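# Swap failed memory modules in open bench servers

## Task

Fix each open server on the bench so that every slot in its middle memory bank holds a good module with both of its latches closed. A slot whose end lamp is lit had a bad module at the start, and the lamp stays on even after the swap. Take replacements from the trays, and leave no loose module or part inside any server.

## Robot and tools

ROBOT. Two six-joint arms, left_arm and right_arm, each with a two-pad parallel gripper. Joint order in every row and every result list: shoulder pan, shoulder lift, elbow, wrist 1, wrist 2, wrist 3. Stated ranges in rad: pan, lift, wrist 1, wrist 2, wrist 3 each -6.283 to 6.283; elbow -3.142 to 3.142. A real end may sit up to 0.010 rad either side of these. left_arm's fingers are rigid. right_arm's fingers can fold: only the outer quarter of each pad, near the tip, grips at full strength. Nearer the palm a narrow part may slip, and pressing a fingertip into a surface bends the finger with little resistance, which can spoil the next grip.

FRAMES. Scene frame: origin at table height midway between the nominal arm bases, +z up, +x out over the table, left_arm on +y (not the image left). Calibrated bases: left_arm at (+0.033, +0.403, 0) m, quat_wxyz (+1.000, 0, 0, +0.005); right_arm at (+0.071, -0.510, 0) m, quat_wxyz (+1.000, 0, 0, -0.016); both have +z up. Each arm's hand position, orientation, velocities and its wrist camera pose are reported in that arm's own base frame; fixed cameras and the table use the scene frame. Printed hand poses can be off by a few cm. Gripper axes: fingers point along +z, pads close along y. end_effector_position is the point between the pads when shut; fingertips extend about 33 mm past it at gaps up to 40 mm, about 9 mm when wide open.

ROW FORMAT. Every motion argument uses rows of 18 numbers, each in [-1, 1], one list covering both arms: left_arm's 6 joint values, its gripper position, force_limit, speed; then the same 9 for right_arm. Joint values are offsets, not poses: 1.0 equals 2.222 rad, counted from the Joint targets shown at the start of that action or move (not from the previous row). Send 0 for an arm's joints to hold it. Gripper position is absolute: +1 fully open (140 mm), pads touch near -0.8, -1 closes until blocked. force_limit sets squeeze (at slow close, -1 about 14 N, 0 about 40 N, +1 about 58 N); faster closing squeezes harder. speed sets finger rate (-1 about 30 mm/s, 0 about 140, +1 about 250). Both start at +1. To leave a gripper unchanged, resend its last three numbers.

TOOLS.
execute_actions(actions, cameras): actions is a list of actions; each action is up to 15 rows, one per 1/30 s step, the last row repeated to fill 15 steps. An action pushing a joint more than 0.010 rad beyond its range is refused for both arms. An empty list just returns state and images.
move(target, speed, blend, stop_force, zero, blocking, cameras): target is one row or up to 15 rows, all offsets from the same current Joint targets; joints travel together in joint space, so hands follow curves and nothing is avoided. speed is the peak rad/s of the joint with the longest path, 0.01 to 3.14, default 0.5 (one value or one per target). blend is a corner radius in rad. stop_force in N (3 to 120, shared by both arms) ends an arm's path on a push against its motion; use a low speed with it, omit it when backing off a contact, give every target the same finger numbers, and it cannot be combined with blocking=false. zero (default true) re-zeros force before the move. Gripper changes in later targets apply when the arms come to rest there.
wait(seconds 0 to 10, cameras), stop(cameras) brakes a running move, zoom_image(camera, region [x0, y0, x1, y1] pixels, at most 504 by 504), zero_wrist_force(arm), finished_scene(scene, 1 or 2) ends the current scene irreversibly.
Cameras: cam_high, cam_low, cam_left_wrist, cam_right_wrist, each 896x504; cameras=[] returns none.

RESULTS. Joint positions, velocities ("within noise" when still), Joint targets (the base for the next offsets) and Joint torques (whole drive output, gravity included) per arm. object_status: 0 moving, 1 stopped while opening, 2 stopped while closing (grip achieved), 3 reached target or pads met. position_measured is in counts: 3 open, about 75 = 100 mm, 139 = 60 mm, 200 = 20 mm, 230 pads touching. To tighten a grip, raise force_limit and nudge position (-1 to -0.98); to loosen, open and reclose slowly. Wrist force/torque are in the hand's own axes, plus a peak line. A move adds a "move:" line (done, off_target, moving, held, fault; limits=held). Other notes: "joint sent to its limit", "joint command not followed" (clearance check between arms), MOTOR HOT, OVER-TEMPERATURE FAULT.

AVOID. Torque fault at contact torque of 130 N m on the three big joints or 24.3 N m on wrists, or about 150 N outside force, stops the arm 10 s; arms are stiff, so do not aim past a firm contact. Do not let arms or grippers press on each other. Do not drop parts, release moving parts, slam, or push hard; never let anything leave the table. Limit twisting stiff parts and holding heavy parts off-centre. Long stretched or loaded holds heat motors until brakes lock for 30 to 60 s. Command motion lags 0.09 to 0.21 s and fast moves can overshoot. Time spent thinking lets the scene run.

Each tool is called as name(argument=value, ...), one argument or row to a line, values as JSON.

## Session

execute_actions(
  actions=[],
)

Scene clock: 0.00 s.
left_arm: end_effector_position=(+0.6990, -0.2284, +0.3566) position_measured=3 object_status=3 end_effector_quat_wxyz=(+0.107, +0.846, -0.288, +0.436) | right_arm: end_effector_position=(+0.2531, -0.1070, +0.1148) position_measured=3 object_status=3 end_effector_quat_wxyz=(-0.615, -0.082, +0.784, +0.019)
Joint positions: left_arm=[-0.461 -1.46 1.777 -2.817 -1.658 3.293] | right_arm=[-0.393 -1.05 1.725 -0.947 -2.021 -0.257]
Joint velocities: within noise
Joint torques (N m): no reading
Wrist force (N): no reading
Wrist torque (N m): no reading
Wrist force, peak (N): no reading
Joint targets: left_arm=[-0.461 -1.460 1.777 -2.817 -1.658 3.293] | right_arm=[-0.393 -1.050 1.725 -0.947 -2.021 -0.257]
Tool commands: left_gripper/position=+1.0 left_gripper/force_limit=+1.0 left_gripper/speed=+1.0 right_gripper/position=+1.0 right_gripper/force_limit=+1.0 right_gripper/speed=+1.0

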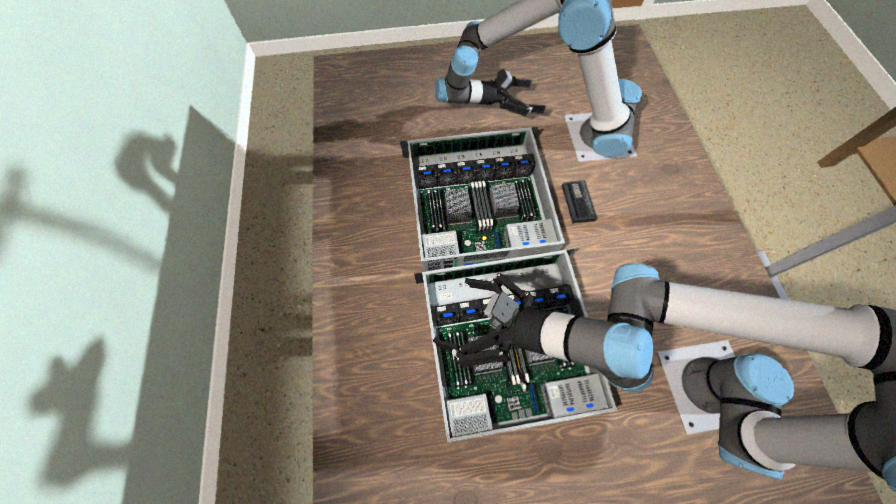

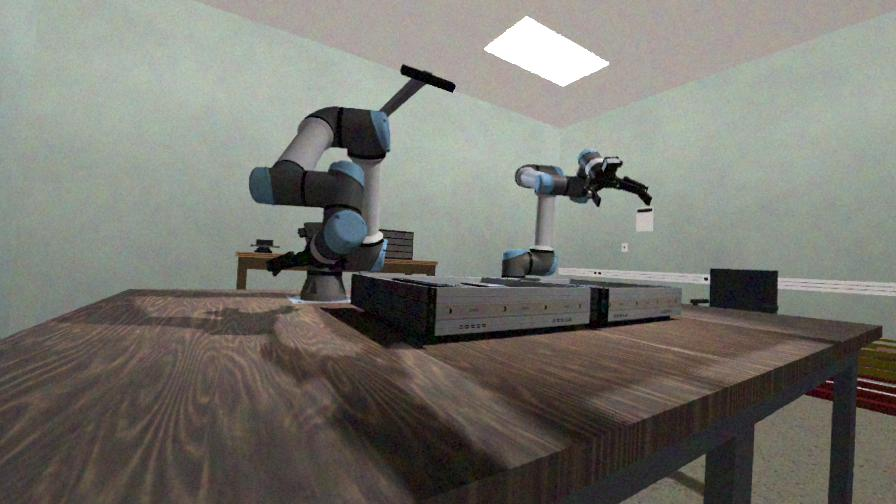

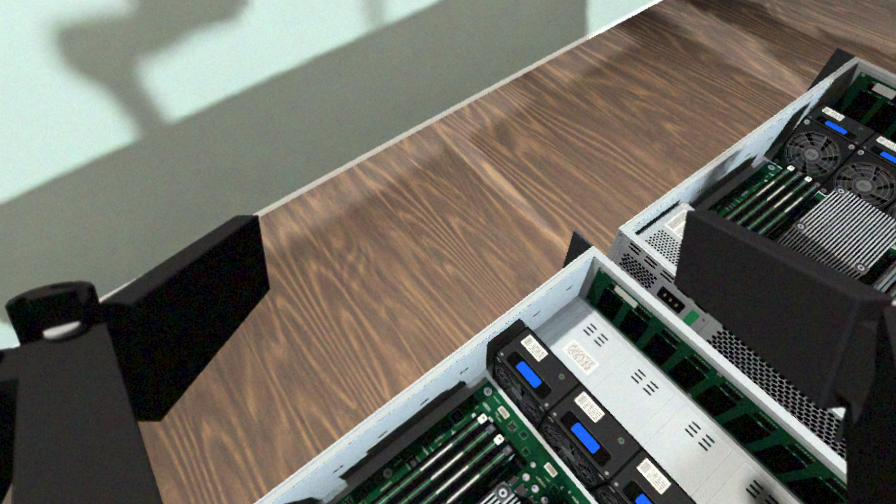

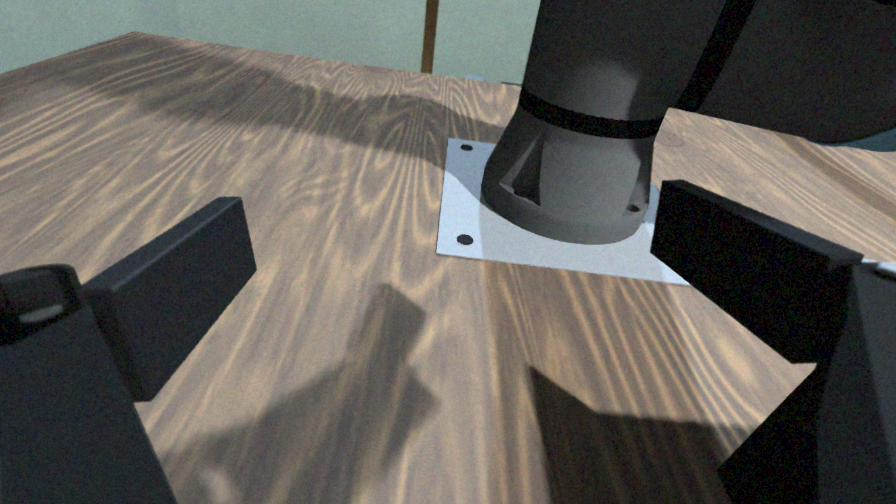

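zoom_image(
  camera="cam_high",
  region=[400, 120, 620, 270],
)

zoom_image(
  camera="cam_high",
  region=[400, 240, 680, 440],
)

Scaled by 2.291.

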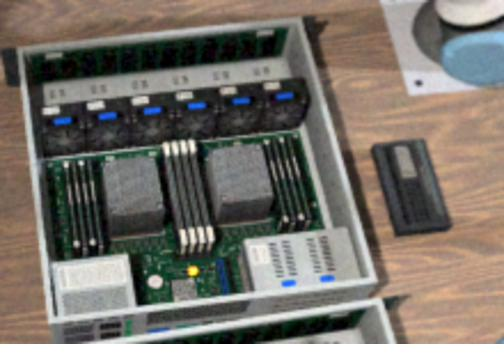

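Scaled by 1.800.

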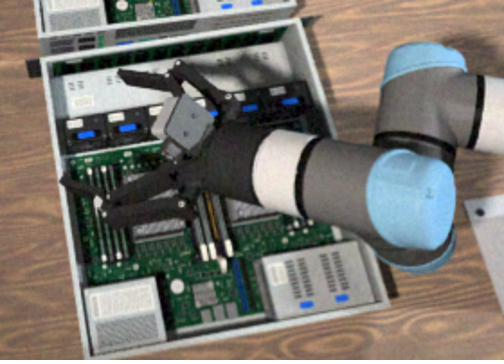

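move(
  target=[
    [-0.0369,0.0297,-0.0909,0.4797,0.0392,-0.3128,-1,-1,0,0,-0.1395,-0.0851,-0.3591,0.2025,0.2385,-1,0,-1],
    [-0.0369,0.0297,-0.0909,0.4797,0.0392,-0.3128,-1,-1,0,0.2997,-0.1395,-0.0851,-0.3591,0.2025,0.2385,-1,0,-1],
  ],
  speed=0.7,
)

zoom_image(
  camera="cam_left_wrist",
  region=[200, 100, 700, 450],
)

zoom_image(
  camera="cam_right_wrist",
  region=[200, 0, 700, 450],
)

Scene clock: 14.93 s.
left_arm: end_effector_position=(+0.5483, -0.1751, +0.1987) position_measured=233 object_status=3 end_effector_quat_wxyz=(+0.000, +1.000, +0.000, -0.001) | right_arm: end_effector_position=(+0.5172, +0.2834, +0.1985) position_measured=232 object_status=0 end_effector_quat_wxyz=(+0.000, +0.000, +1.000, +0.000)
Joint positions: left_arm=[-0.543 -1.394 1.575 -1.751 -1.571 2.598] | right_arm=[0.273 -1.36 1.536 -1.745 -1.571 0.273]
Joint velocities: within noise
Joint torques (N m): left_arm=[-6.88 -24.33 -26.9 -1.01 1.74 -1.89] | right_arm=[12.73 -28.28 -28.83 -4.9 -1.74 1.4]
Wrist force (N): left_arm=[0.1 0.4 0.0] | right_arm=[-3.5 0.0 -2.7]
Wrist torque (N m): left_arm=[0.16 -0.22 -0.32] | right_arm=[0.01 0.39 0.08]
Wrist force, peak (N): left_arm=[0.5 1.0 0.2] | right_arm=[-4.8 -2.0 -3.4]
Joint targets: left_arm=[-0.543 -1.394 1.575 -1.751 -1.571 2.598] | right_arm=[0.273 -1.360 1.536 -1.745 -1.571 0.273]
move: done

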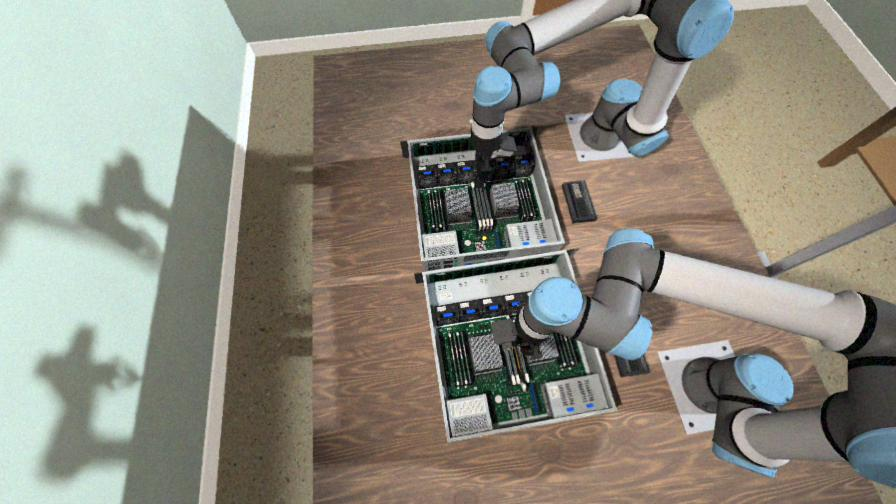

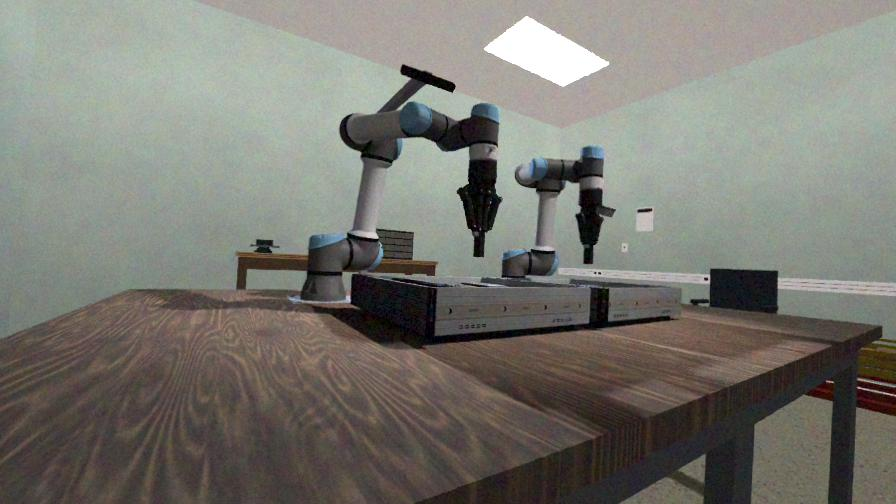

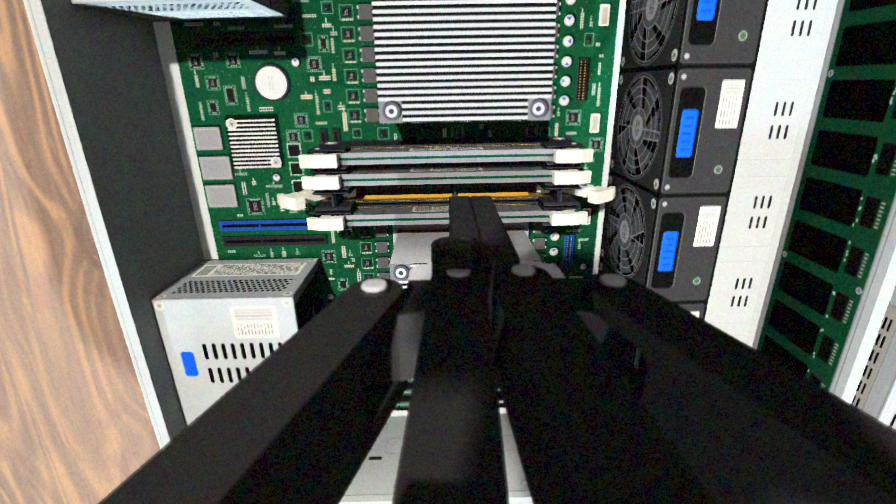

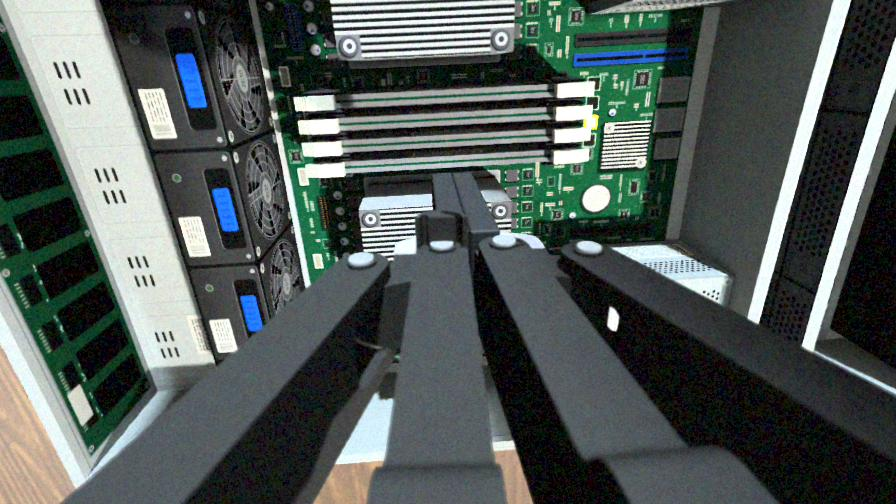

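Scaled by 1.008.

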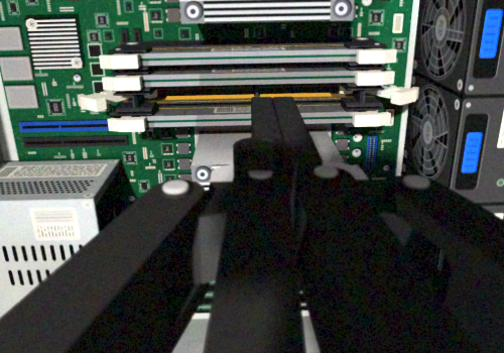

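Scaled by 1.008.

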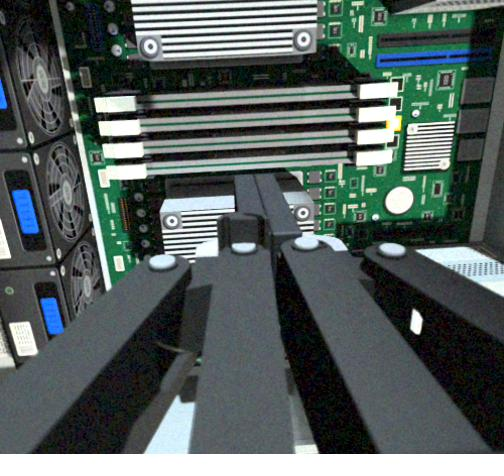

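zoom_image(
  camera="cam_right_wrist",
  region=[530, 70, 630, 180],
)

zoom_image(
  camera="cam_right_wrist",
  region=[280, 70, 380, 190],
)

zoom_image(
  camera="cam_left_wrist",
  region=[260, 130, 380, 240],
)

zoom_image(
  camera="cam_left_wrist",
  region=[510, 130, 630, 240],
)

zoom_image(
  camera="cam_high",
  region=[550, 170, 610, 230],
)

zoom_image(
  camera="cam_high",
  region=[600, 320, 670, 390],
)

Scaled by 4.582.

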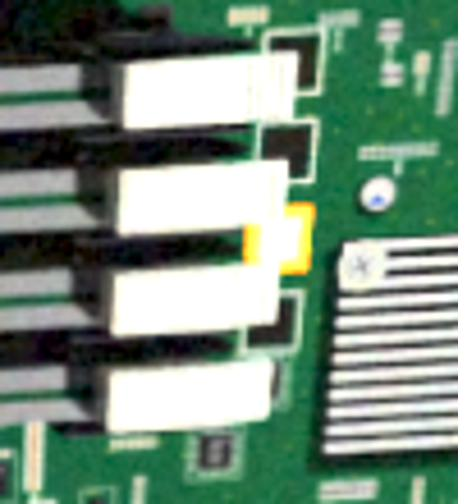

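Scaled by 4.200.

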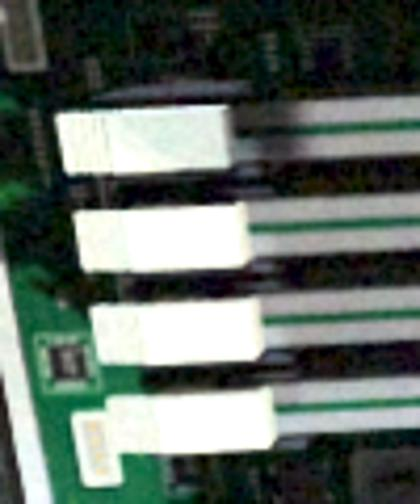

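Scaled by 4.200.

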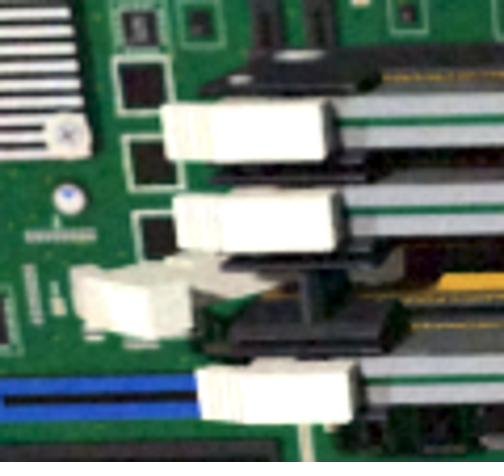

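Scaled by 4.200.

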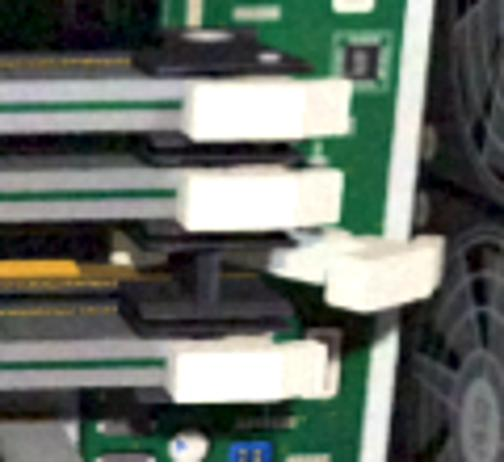

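Scaled by 8.400.

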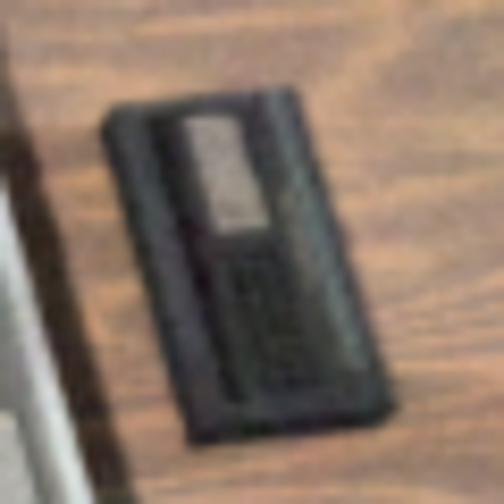

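Scaled by 7.200.

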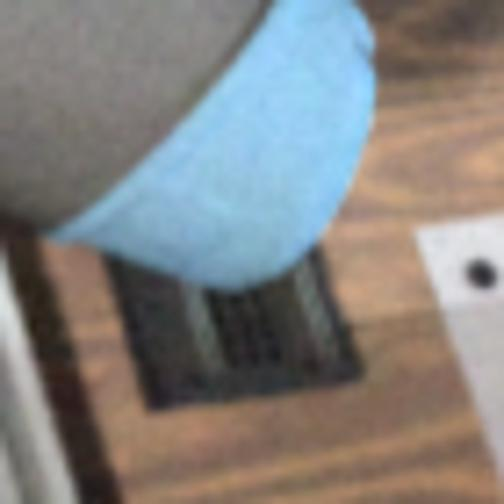

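move(
  target=[-0.3442,-0.3202,0.2014,0.1184,0,-1.0,-1,-1,0,0.1626,-0.2382,0.1653,0.0721,0,0.1626,-1,0,-1],
  speed=1.0,
)

Scene clock: 38.70 s.
left_arm: end_effector_position=(+0.2001, -0.2299, +0.2494) position_measured=233 object_status=3 end_effector_quat_wxyz=(+0.000, +0.746, +0.666, +0.000) | right_arm: end_effector_position=(+0.2101, +0.3202, +0.2498) position_measured=232 object_status=3 end_effector_quat_wxyz=(+0.000, +0.000, +1.000, +0.000)
Joint positions: left_arm=[-1.307 -2.105 2.023 -1.488 -1.571 0.376] | right_arm=[0.635 -1.889 1.903 -1.585 -1.571 0.635]
Joint velocities: within noise
Joint torques (N m): left_arm=[-7.69 -5.98 -17.48 -0.84 1.46 -1.76] | right_arm=[13.3 -17.4 -11.59 -0.57 -1.11 1.55]
Wrist force (N): left_arm=[0.3 0.7 0.1] | right_arm=[-3.6 0.0 -2.8]
Wrist torque (N m): left_arm=[0.22 -0.25 -0.33] | right_arm=[0.01 0.41 0.08]
Wrist force, peak (N): left_arm=[1.3 -0.2 0.6] | right_arm=[-4.4 -0.3 -2.6]
Joint targets: left_arm=[-1.308 -2.105 2.023 -1.488 -1.571 0.376] | right_arm=[0.635 -1.890 1.903 -1.585 -1.571 0.635]
move: done

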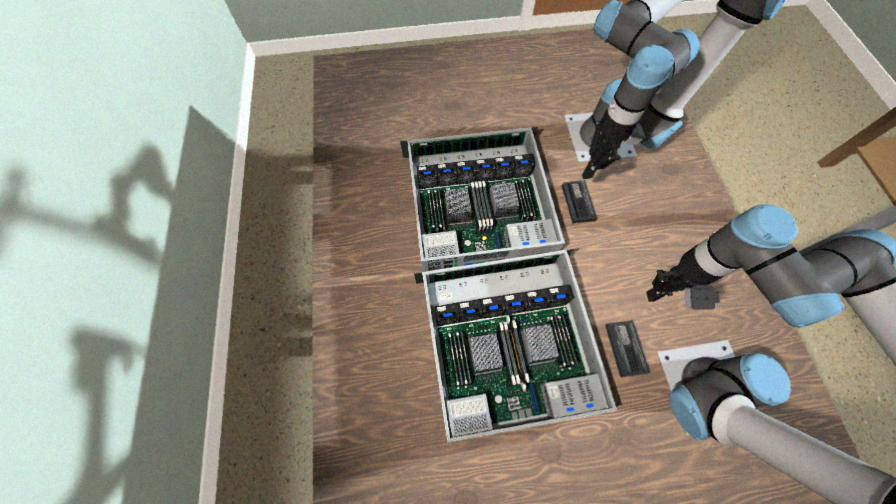

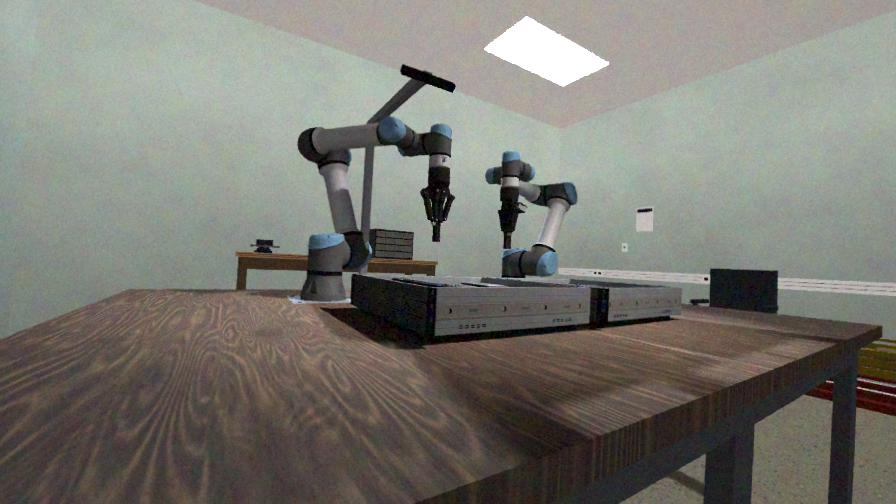

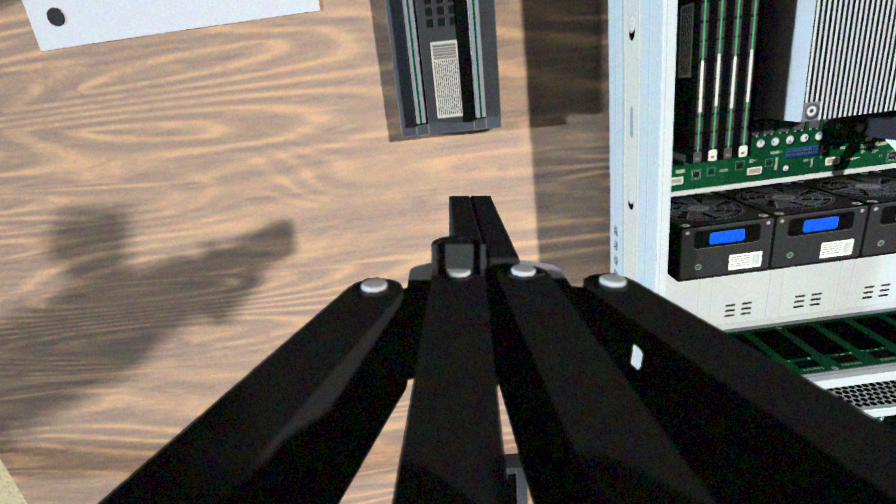

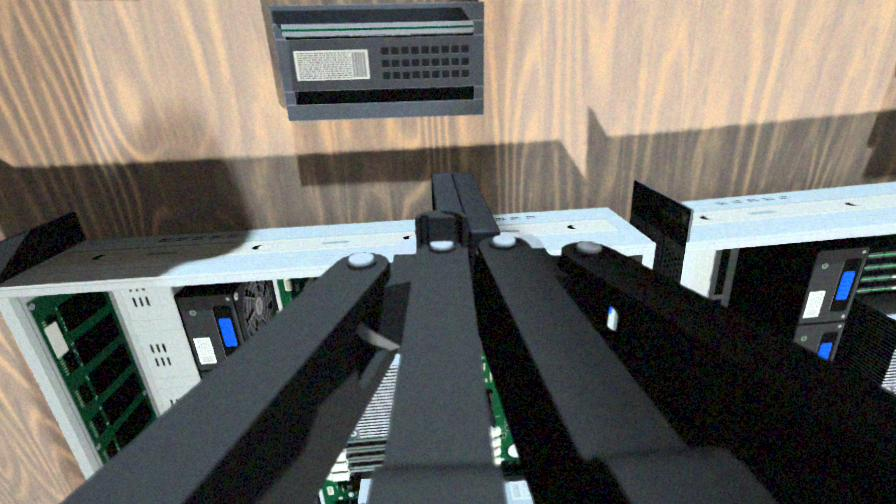

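move(
  target=[0.1182,-0.0663,0.1054,-0.0394,0,0.0897,-0.5,1,-1,-0.1941,0.2133,-0.0891,-0.1237,0,-0.9010,-1,0,-1],
  speed=1.0,
  cameras=["cam_left_wrist","cam_right_wrist"],
)

zoom_image(
  camera="cam_right_wrist",
  region=[300, 50, 560, 250],
)

Scene clock: 80.80 s.
left_arm: end_effector_position=(+0.2278, -0.1270, +0.1797) position_measured=192 object_status=3 end_effector_quat_wxyz=(+0.000, +0.724, +0.689, +0.000) | right_arm: end_effector_position=(+0.5032, +0.2399, +0.1594) position_measured=232 object_status=3 end_effector_quat_wxyz=(+0.000, +0.707, -0.707, +0.000)
Joint positions: left_arm=[-1.045 -2.252 2.257 -1.575 -1.571 0.575] | right_arm=[0.203 -1.416 1.705 -1.86 -1.571 -1.367]
Joint velocities: within noise
Joint torques (N m): left_arm=[4.35 -1.3 -16.05 -4.48 1.12 1.66] | right_arm=[-13.72 -24.25 -34.12 -5.12 -0.69 -1.76]
Wrist force (N): left_arm=[0.5 0.4 0.1] | right_arm=[-3.8 -0.3 -2.9]
Wrist torque (N m): left_arm=[0.18 -0.30 -0.33] | right_arm=[-0.05 0.46 0.10]
Wrist force, peak (N): left_arm=[0.4 1.1 0.5] | right_arm=[-3.9 -0.2 -3.1]
Joint targets: left_arm=[-1.045 -2.252 2.257 -1.575 -1.571 0.575] | right_arm=[0.203 -1.416 1.705 -1.860 -1.571 -1.367]
move: done
Images, in order (width x height): cam_left_wrist 896x504, cam_right_wrist 896x504.

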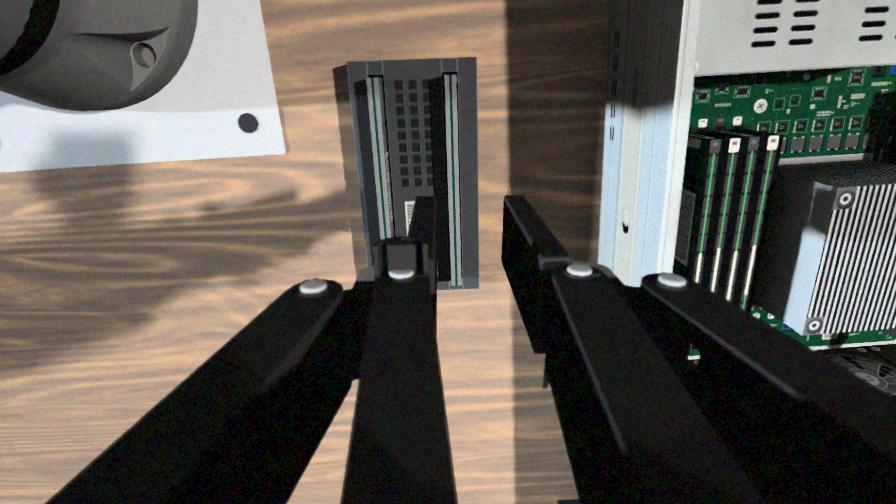

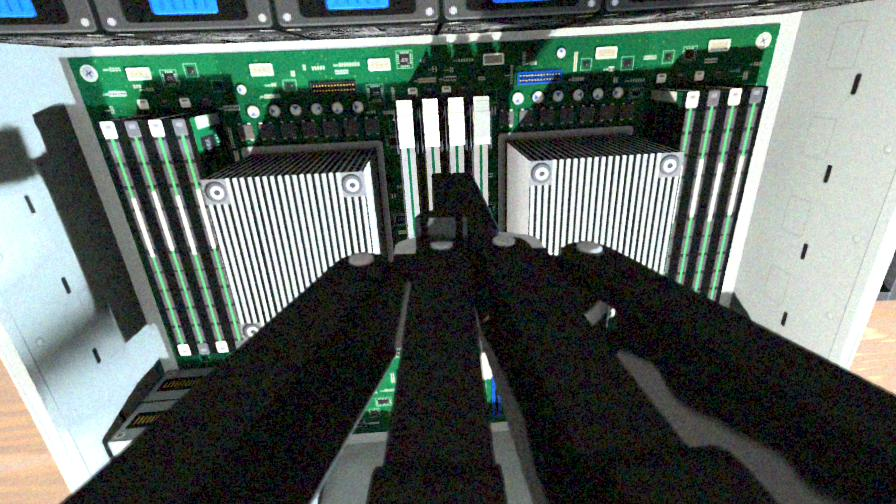

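Scaled by 1.938.

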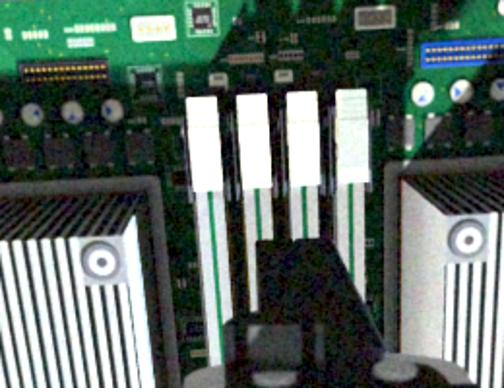

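move(
  target=[0,0,0,0,0,0,-0.5,1,-1,-0.0027,0.0176,0.0213,-0.0389,0,-0.0027,-1,0,-1],
  speed=0.2,
  cameras=["cam_right_wrist"],
)

zoom_image(
  camera="cam_right_wrist",
  region=[340, 50, 560, 250],
)

Scene clock: 100.70 s.
left_arm: end_effector_position=(+0.2278, -0.1270, +0.1797) position_measured=192 object_status=3 end_effector_quat_wxyz=(+0.000, +0.724, +0.689, +0.000) | right_arm: end_effector_position=(+0.5098, +0.2379, +0.1245) position_measured=232 object_status=3 end_effector_quat_wxyz=(+0.000, +0.707, -0.707, +0.000)
Joint positions: left_arm=[-1.045 -2.252 2.257 -1.575 -1.571 0.575] | right_arm=[0.197 -1.377 1.752 -1.946 -1.571 -1.373]
Joint velocities: within noise
Joint torques (N m): left_arm=[5.44 -1.64 -21.64 -4.35 0.78 1.75] | right_arm=[-13.82 -27.3 -11.11 -5.31 -0.28 -1.67]
Wrist force (N): left_arm=[0.3 0.6 -0.2] | right_arm=[-3.5 -0.1 -2.8]
Wrist torque (N m): left_arm=[0.22 -0.27 -0.34] | right_arm=[-0.02 0.39 0.10]
Wrist force, peak (N): left_arm=[0.6 0.9 0.5] | right_arm=[-3.8 -0.1 -3.9]
Joint targets: left_arm=[-1.045 -2.252 2.257 -1.575 -1.571 0.575] | right_arm=[0.197 -1.376 1.752 -1.946 -1.571 -1.373]
move: done
Images, in order (width x height): cam_right_wrist 896x504.

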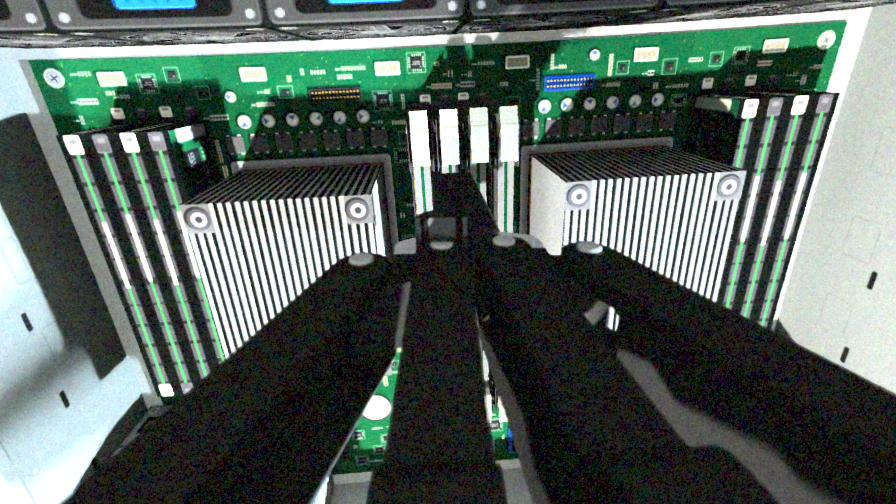

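Scaled by 2.291.

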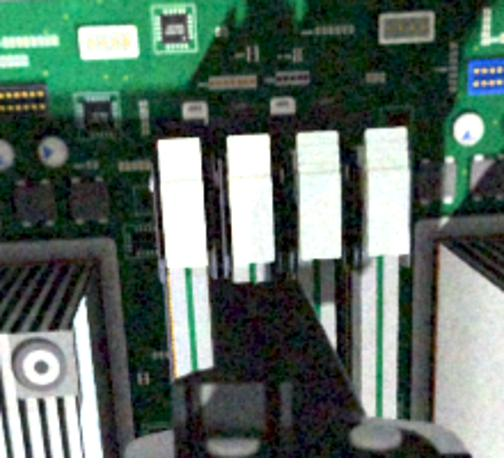

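move(
  target=[0,0,0,0,0,0,-0.5,1,-1,0.0017,0.0072,0.0147,-0.0221,0,0.0014,-1,0,-1],
  speed=0.04,
  stop_force=15,
  cameras=["cam_right_wrist"],
)

zoom_image(
  camera="cam_right_wrist",
  region=[380, 80, 540, 220],
)

Scene clock: 108.53 s.
left_arm: end_effector_position=(+0.2278, -0.1270, +0.1797) position_measured=192 object_status=3 end_effector_quat_wxyz=(+0.000, +0.724, +0.689, +0.000) | right_arm: end_effector_position=(+0.5083, +0.2397, +0.1055) position_measured=232 object_status=3 end_effector_quat_wxyz=(+0.000, +0.707, -0.707, +0.000)
Joint positions: left_arm=[-1.045 -2.252 2.257 -1.575 -1.571 0.575] | right_arm=[0.201 -1.36 1.785 -1.995 -1.571 -1.37]
Joint velocities: within noise
Joint torques (N m): left_arm=[5.01 -0.45 -31.54 -3.62 0.45 1.51] | right_arm=[12.48 -26.58 -10.39 -5.02 0.21 1.5]
Wrist force (N): left_arm=[0.3 0.5 0.2] | right_arm=[-3.7 -0.1 -2.9]
Wrist torque (N m): left_arm=[0.19 -0.26 -0.33] | right_arm=[-0.02 0.42 0.10]
Wrist force, peak (N): left_arm=[0.2 0.9 0.6] | right_arm=[-3.9 -0.3 -3.0]
Joint targets: left_arm=[-1.045 -2.252 2.257 -1.575 -1.571 0.575] | right_arm=[0.201 -1.360 1.785 -1.995 -1.571 -1.370]
move: done
Images, in order (width x height): cam_right_wrist 896x504.

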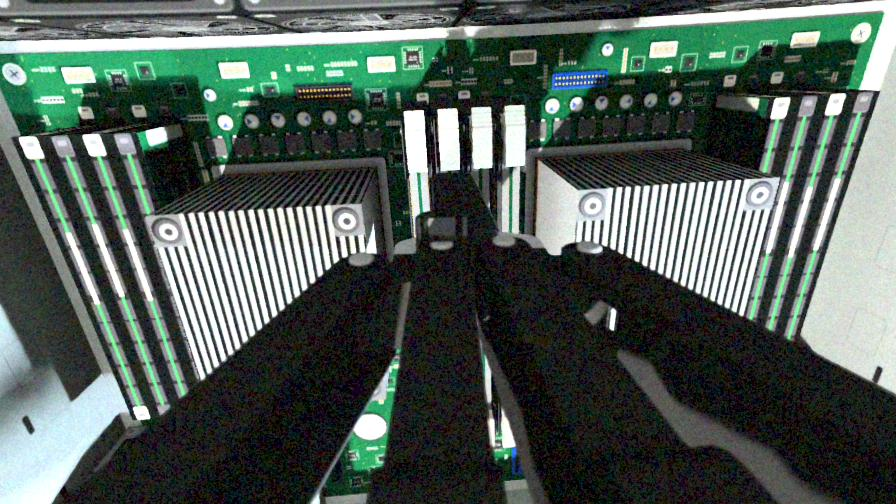

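Scaled by 3.150.

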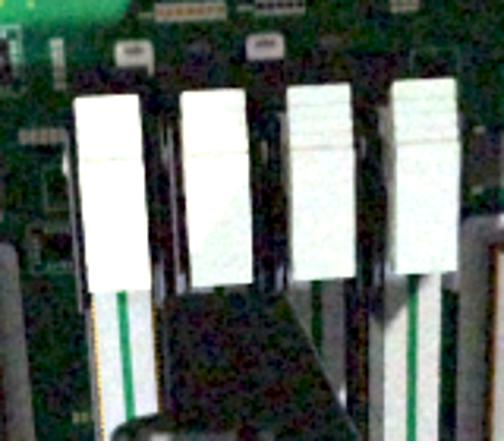

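move(
  target=[
    [0,0,0,0,0,0,-0.5,1,-1,-0.0005,0.0012,-0.0015,0.0003,0,-0.0005,-1,0,-1],
    [0,0,0,0,0,0,-0.5,1,-1,-0.0123,-0.0073,0.0094,-0.0021,0,-0.0123,-1,0,-1],
  ],
  speed=0.015,
  stop_force=30,
  cameras=["cam_right_wrist"],
)

zoom_image(
  camera="cam_right_wrist",
  region=[380, 80, 540, 220],
)

Scene clock: 119.40 s.
left_arm: end_effector_position=(+0.2278, -0.1270, +0.1797) position_measured=192 object_status=3 end_effector_quat_wxyz=(+0.000, +0.724, +0.689, +0.000) | right_arm: end_effector_position=(+0.5073, +0.2244, +0.1053) position_measured=232 object_status=3 end_effector_quat_wxyz=(+0.000, +0.707, -0.707, +0.000)
Joint positions: left_arm=[-1.045 -2.252 2.257 -1.575 -1.571 0.575] | right_arm=[0.174 -1.377 1.806 -2 -1.571 -1.398]
Joint velocities: within noise
Joint torques (N m): left_arm=[4 -0.01 -29.47 -2.95 0.17 1.41] | right_arm=[-16.8 -32.37 -3.77 -2.84 -1.89 -1.67]
Wrist force (N): left_arm=[0.3 0.6 0.2] | right_arm=[-11.0 -1.9 -16.1]
Wrist torque (N m): left_arm=[0.21 -0.26 -0.33] | right_arm=[-0.03 0.20 0.09]
Wrist force, peak (N): left_arm=[0.5 1.0 0.1] | right_arm=[-11.1 -1.7 -16.3]
Joint targets: left_arm=[-1.045 -2.252 2.257 -1.575 -1.571 0.575] | right_arm=[0.174 -1.377 1.806 -2.000 -1.571 -1.398]
move: done
Images, in order (width x height): cam_right_wrist 896x504.

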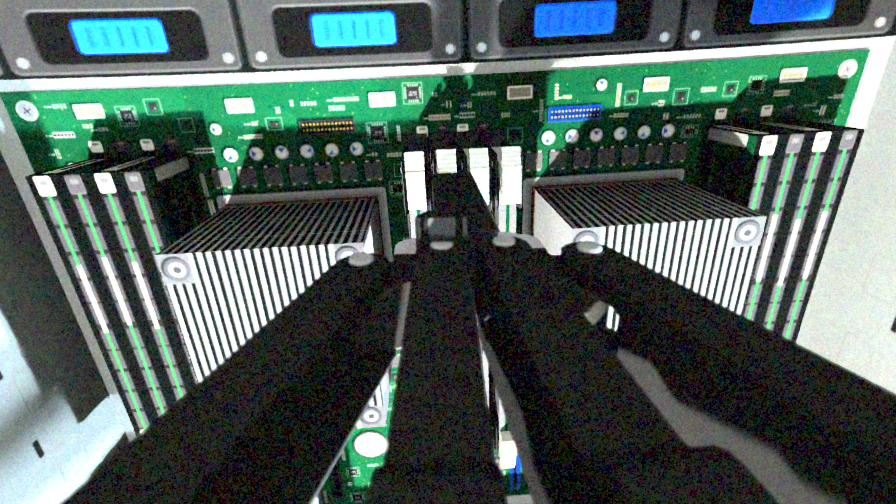

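Scaled by 3.150.

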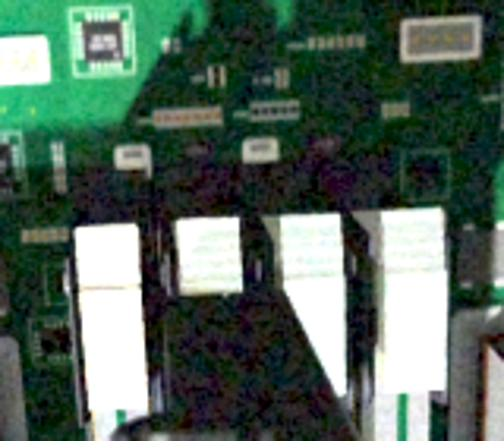

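move(
  target=[
    [0,0,0,0,0,0,-0.5,1,-1,0,-0.002,-0.0035,0.0055,0,0,-1,0,-1],
    [0,0,0,0,0,0,-0.5,1,-1,-0.0231,-0.0121,0.0068,0.0054,0,-0.0226,-1,0,-1],
  ],
  speed=0.05,
  cameras=["cam_right_wrist"],
)

zoom_image(
  camera="cam_right_wrist",
  region=[380, 100, 540, 240],
)

Scene clock: 131.10 s.
left_arm: end_effector_position=(+0.2278, -0.1270, +0.1797) position_measured=192 object_status=3 end_effector_quat_wxyz=(+0.000, +0.724, +0.689, +0.000) | right_arm: end_effector_position=(+0.5087, +0.1971, +0.1115) position_measured=232 object_status=3 end_effector_quat_wxyz=(+0.000, +0.707, -0.707, +0.000)
Joint positions: left_arm=[-1.045 -2.252 2.257 -1.575 -1.571 0.575] | right_arm=[0.123 -1.403 1.821 -1.988 -1.571 -1.448]
Joint velocities: within noise
Joint torques (N m): left_arm=[2.73 1.24 -29.83 -2.68 -0.06 1.41] | right_arm=[-14.87 -40.36 -11.51 -5.11 1.5 -1.57]
Wrist force (N): left_arm=[0.4 0.7 0.0] | right_arm=[-3.5 -0.2 -2.7]
Wrist torque (N m): left_arm=[0.24 -0.27 -0.33] | right_arm=[-0.02 0.38 0.09]
Wrist force, peak (N): left_arm=[0.4 1.1 0.2] | right_arm=[-11.2 -1.8 -16.6]
Joint targets: left_arm=[-1.045 -2.252 2.257 -1.575 -1.571 0.575] | right_arm=[0.122 -1.404 1.821 -1.988 -1.571 -1.448]
move: done
Images, in order (width x height): cam_right_wrist 896x504.

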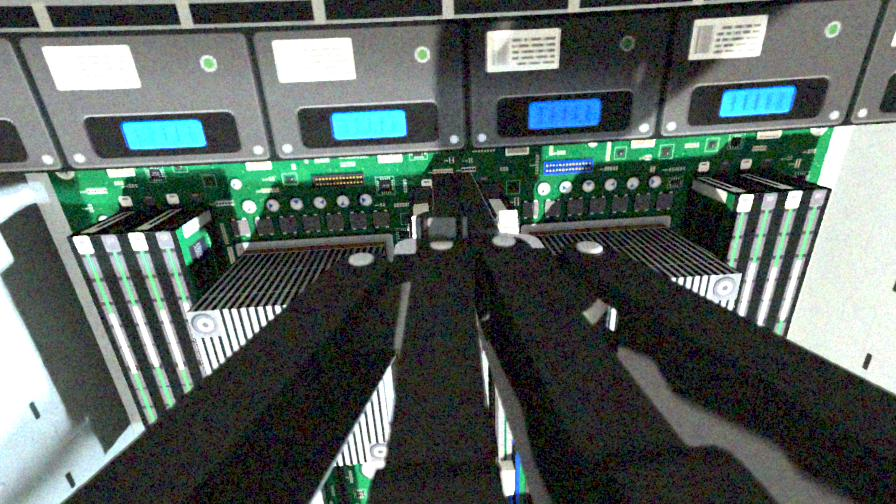

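Scaled by 3.150.

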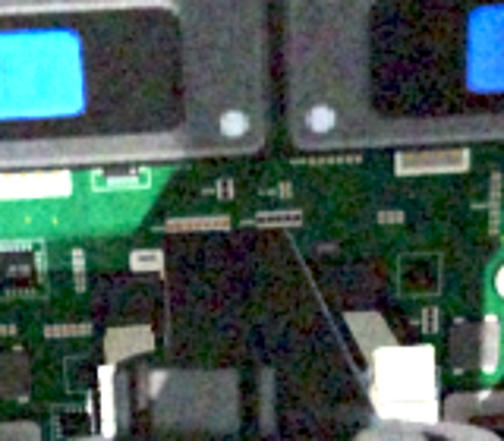

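move(
  target=[
    [0,0,0,0,0,0,-0.5,1,-1,-0.0037,-0.0027,0.0034,-0.0007,0,-0.0037,-1,0,-1],
    [0,0,0,0,0,0,-0.5,1,-1,-0.0037,0.0078,0.0187,-0.0266,0,-0.0037,-1,0,-1],
  ],
  speed=0.015,
  stop_force=40,
  cameras=["cam_right_wrist"],
)

zoom_image(
  camera="cam_right_wrist",
  region=[380, 100, 540, 240],
)

Scene clock: 139.67 s.
left_arm: end_effector_position=(+0.2278, -0.1270, +0.1797) position_measured=192 object_status=3 end_effector_quat_wxyz=(+0.000, +0.724, +0.689, +0.000) | right_arm: end_effector_position=(+0.5079, +0.1924, +0.1021) position_measured=232 object_status=3 end_effector_quat_wxyz=(+0.000, +0.707, -0.707, +0.000)
Joint positions: left_arm=[-1.045 -2.252 2.257 -1.575 -1.571 0.575] | right_arm=[0.114 -1.4 1.843 -2.014 -1.571 -1.456]
Joint velocities: within noise
Joint torques (N m): left_arm=[0.26 0.83 -29.27 -2.01 -0.32 1.02] | right_arm=[-10.5 -16.76 -20.7 -1.09 1.04 -1.37]
Wrist force (N): left_arm=[0.1 0.5 -0.2] | right_arm=[3.4 11.2 -43.6]
Wrist torque (N m): left_arm=[0.20 -0.22 -0.33] | right_arm=[-0.40 0.12 -0.05]
Wrist force, peak (N): left_arm=[0.7 1.0 0.2] | right_arm=[5.1 13.8 -51.1]
Joint targets: left_arm=[-1.045 -2.252 2.257 -1.575 -1.571 0.575] | right_arm=[0.114 -1.400 1.843 -2.014 -1.571 -1.456]
move: contact (right_arm); path passed 1 of 2 targets; right_arm: the wrist 1 is farthest, 0.033 rad from its target
Images, in order (width x height): cam_right_wrist 896x504.

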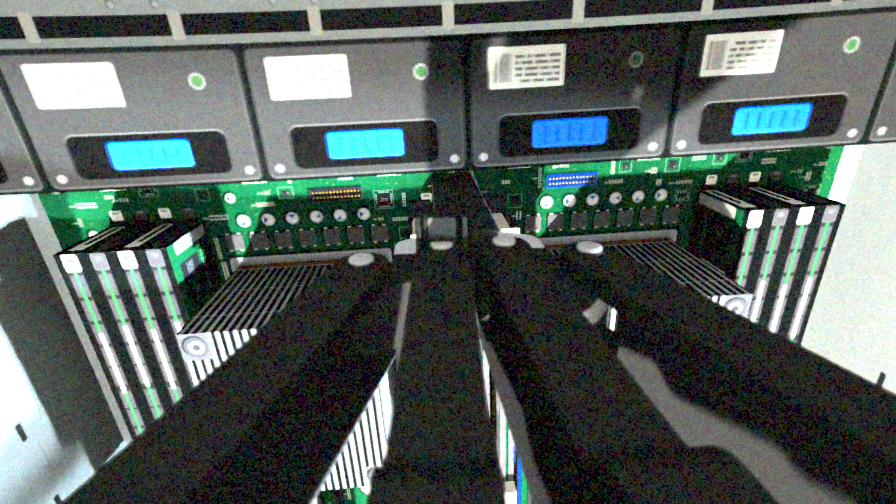

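Scaled by 3.150.

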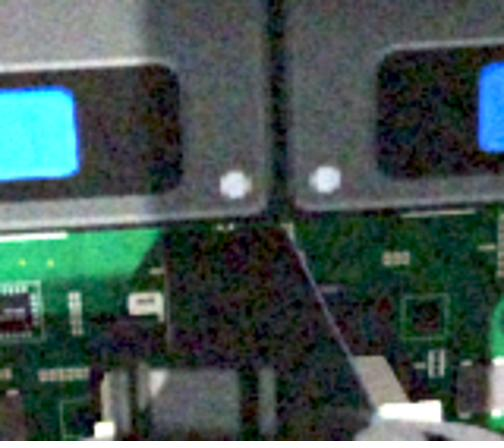

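move(
  target=[
    [0,0,0,0,0,0,-0.5,1,-1,0,-0.0037,-0.0071,0.0108,0,0,-1,0,-1],
    [0,0,0,0,0,0,-0.5,1,-1,0.0215,0.0072,-0.0275,0.0202,0,0.0215,-1,0,-1],
  ],
  speed=0.1,
  cameras=["cam_right_wrist"],
)

zoom_image(
  camera="cam_right_wrist",
  region=[370, 80, 530, 220],
)

Scene clock: 144.13 s.
left_arm: end_effector_position=(+0.2278, -0.1270, +0.1797) position_measured=192 object_status=3 end_effector_quat_wxyz=(+0.000, +0.724, +0.689, +0.000) | right_arm: end_effector_position=(+0.5119, +0.2186, +0.1171) position_measured=232 object_status=3 end_effector_quat_wxyz=(+0.000, +0.707, -0.707, +0.000)
Joint positions: left_arm=[-1.045 -2.252 2.257 -1.575 -1.571 0.575] | right_arm=[0.162 -1.384 1.782 -1.97 -1.571 -1.409]
Joint velocities: within noise
Joint torques (N m): left_arm=[1.44 3.06 -28.85 -1.73 -0.5 1.14] | right_arm=[12.32 -25.18 -34.36 -0.51 1.06 1.54]
Wrist force (N): left_arm=[-0.1 0.5 0.5] | right_arm=[-3.2 -0.5 -3.0]
Wrist torque (N m): left_arm=[0.19 -0.18 -0.33] | right_arm=[-0.08 0.31 0.10]
Wrist force, peak (N): left_arm=[0.6 1.2 0.1] | right_arm=[3.1 11.3 -43.8]
Joint targets: left_arm=[-1.045 -2.252 2.257 -1.575 -1.571 0.575] | right_arm=[0.162 -1.384 1.782 -1.969 -1.571 -1.408]
move: done
Images, in order (width x height): cam_right_wrist 896x504.

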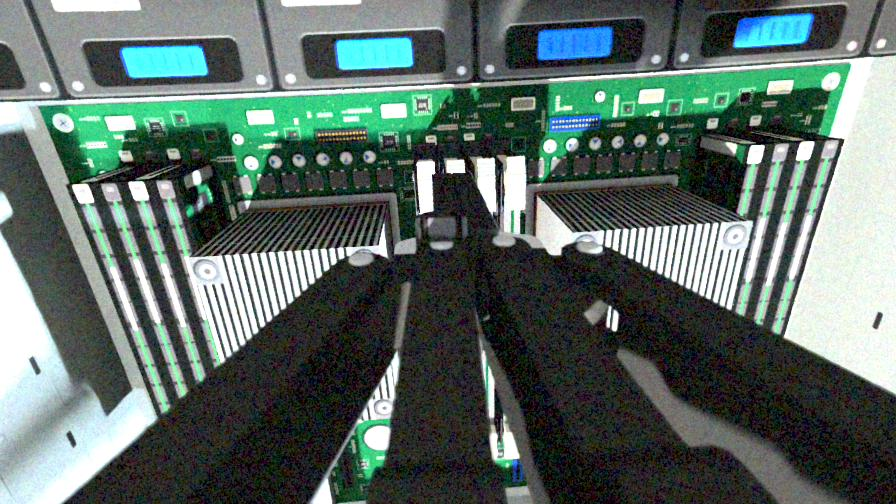

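Scaled by 3.150.

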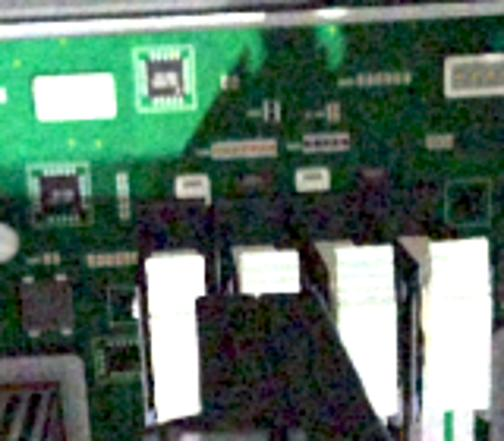

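move(
  target=[
    [0,0,0,0,0,0,-0.5,1,-1,0.0178,0.0075,-0.0063,-0.0012,0,0.0174,-1,0,-1],
    [0,0,0,0,0,0,-0.5,1,-1,0.0178,0.0141,0.0043,-0.0183,0,0.0174,-1,0,-1],
    [0,0,0,0,0,0,-0.5,1,-1,0.003,0.0035,0.0179,-0.0213,0,0.0026,-1,0,-1],
  ],
  speed=[0.08, 0.03, 0.012],
  stop_force=50,
  cameras=["cam_right_wrist"],
)

zoom_image(
  camera="cam_right_wrist",
  region=[370, 80, 530, 220],
)

Scene clock: 159.27 s.
left_arm: end_effector_position=(+0.2278, -0.1270, +0.1797) position_measured=192 object_status=3 end_effector_quat_wxyz=(+0.000, +0.724, +0.689, +0.000) | right_arm: end_effector_position=(+0.5067, +0.2283, +0.1001) position_measured=232 object_status=3 end_effector_quat_wxyz=(-0.009, +0.707, -0.707, -0.007)
Joint positions: left_arm=[-1.045 -2.252 2.257 -1.575 -1.571 0.575] | right_arm=[0.169 -1.376 1.822 -2.023 -1.549 -1.403]
Joint velocities: within noise
Joint torques (N m): left_arm=[1.09 3.67 -27.63 -0.78 -1.17 0.46] | right_arm=[-3.79 -13.23 -7.18 8.47 -12.66 -0.8]
Wrist force (N): left_arm=[0.0 0.8 0.0] | right_arm=[-37.6 -15.0 -38.8]
Wrist torque (N m): left_arm=[0.26 -0.20 -0.33] | right_arm=[0.45 -0.54 -0.10]
Wrist force, peak (N): left_arm=[0.8 1.0 0.3] | right_arm=[-49.2 -21.9 -43.2]
Joint targets: left_arm=[-1.045 -2.252 2.257 -1.575 -1.571 0.575] | right_arm=[0.169 -1.376 1.821 -2.021 -1.550 -1.403]
move: contact (right_arm); path passed 2 of 3 targets; right_arm: the wrist 2 is farthest, 0.022 rad from its target
Images, in order (width x height): cam_right_wrist 896x504.

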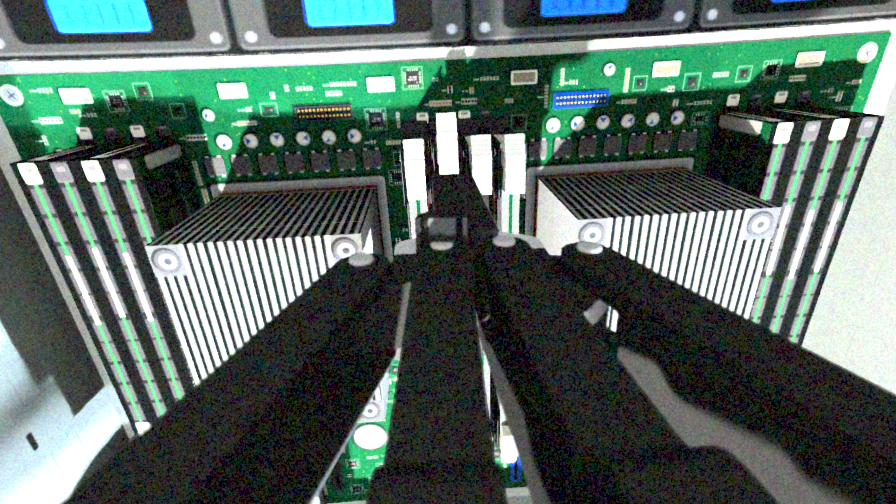

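Scaled by 3.150.

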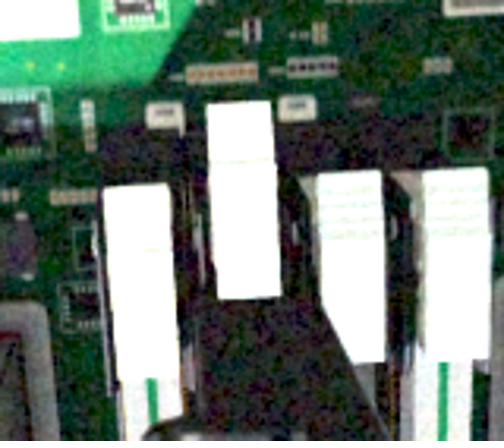

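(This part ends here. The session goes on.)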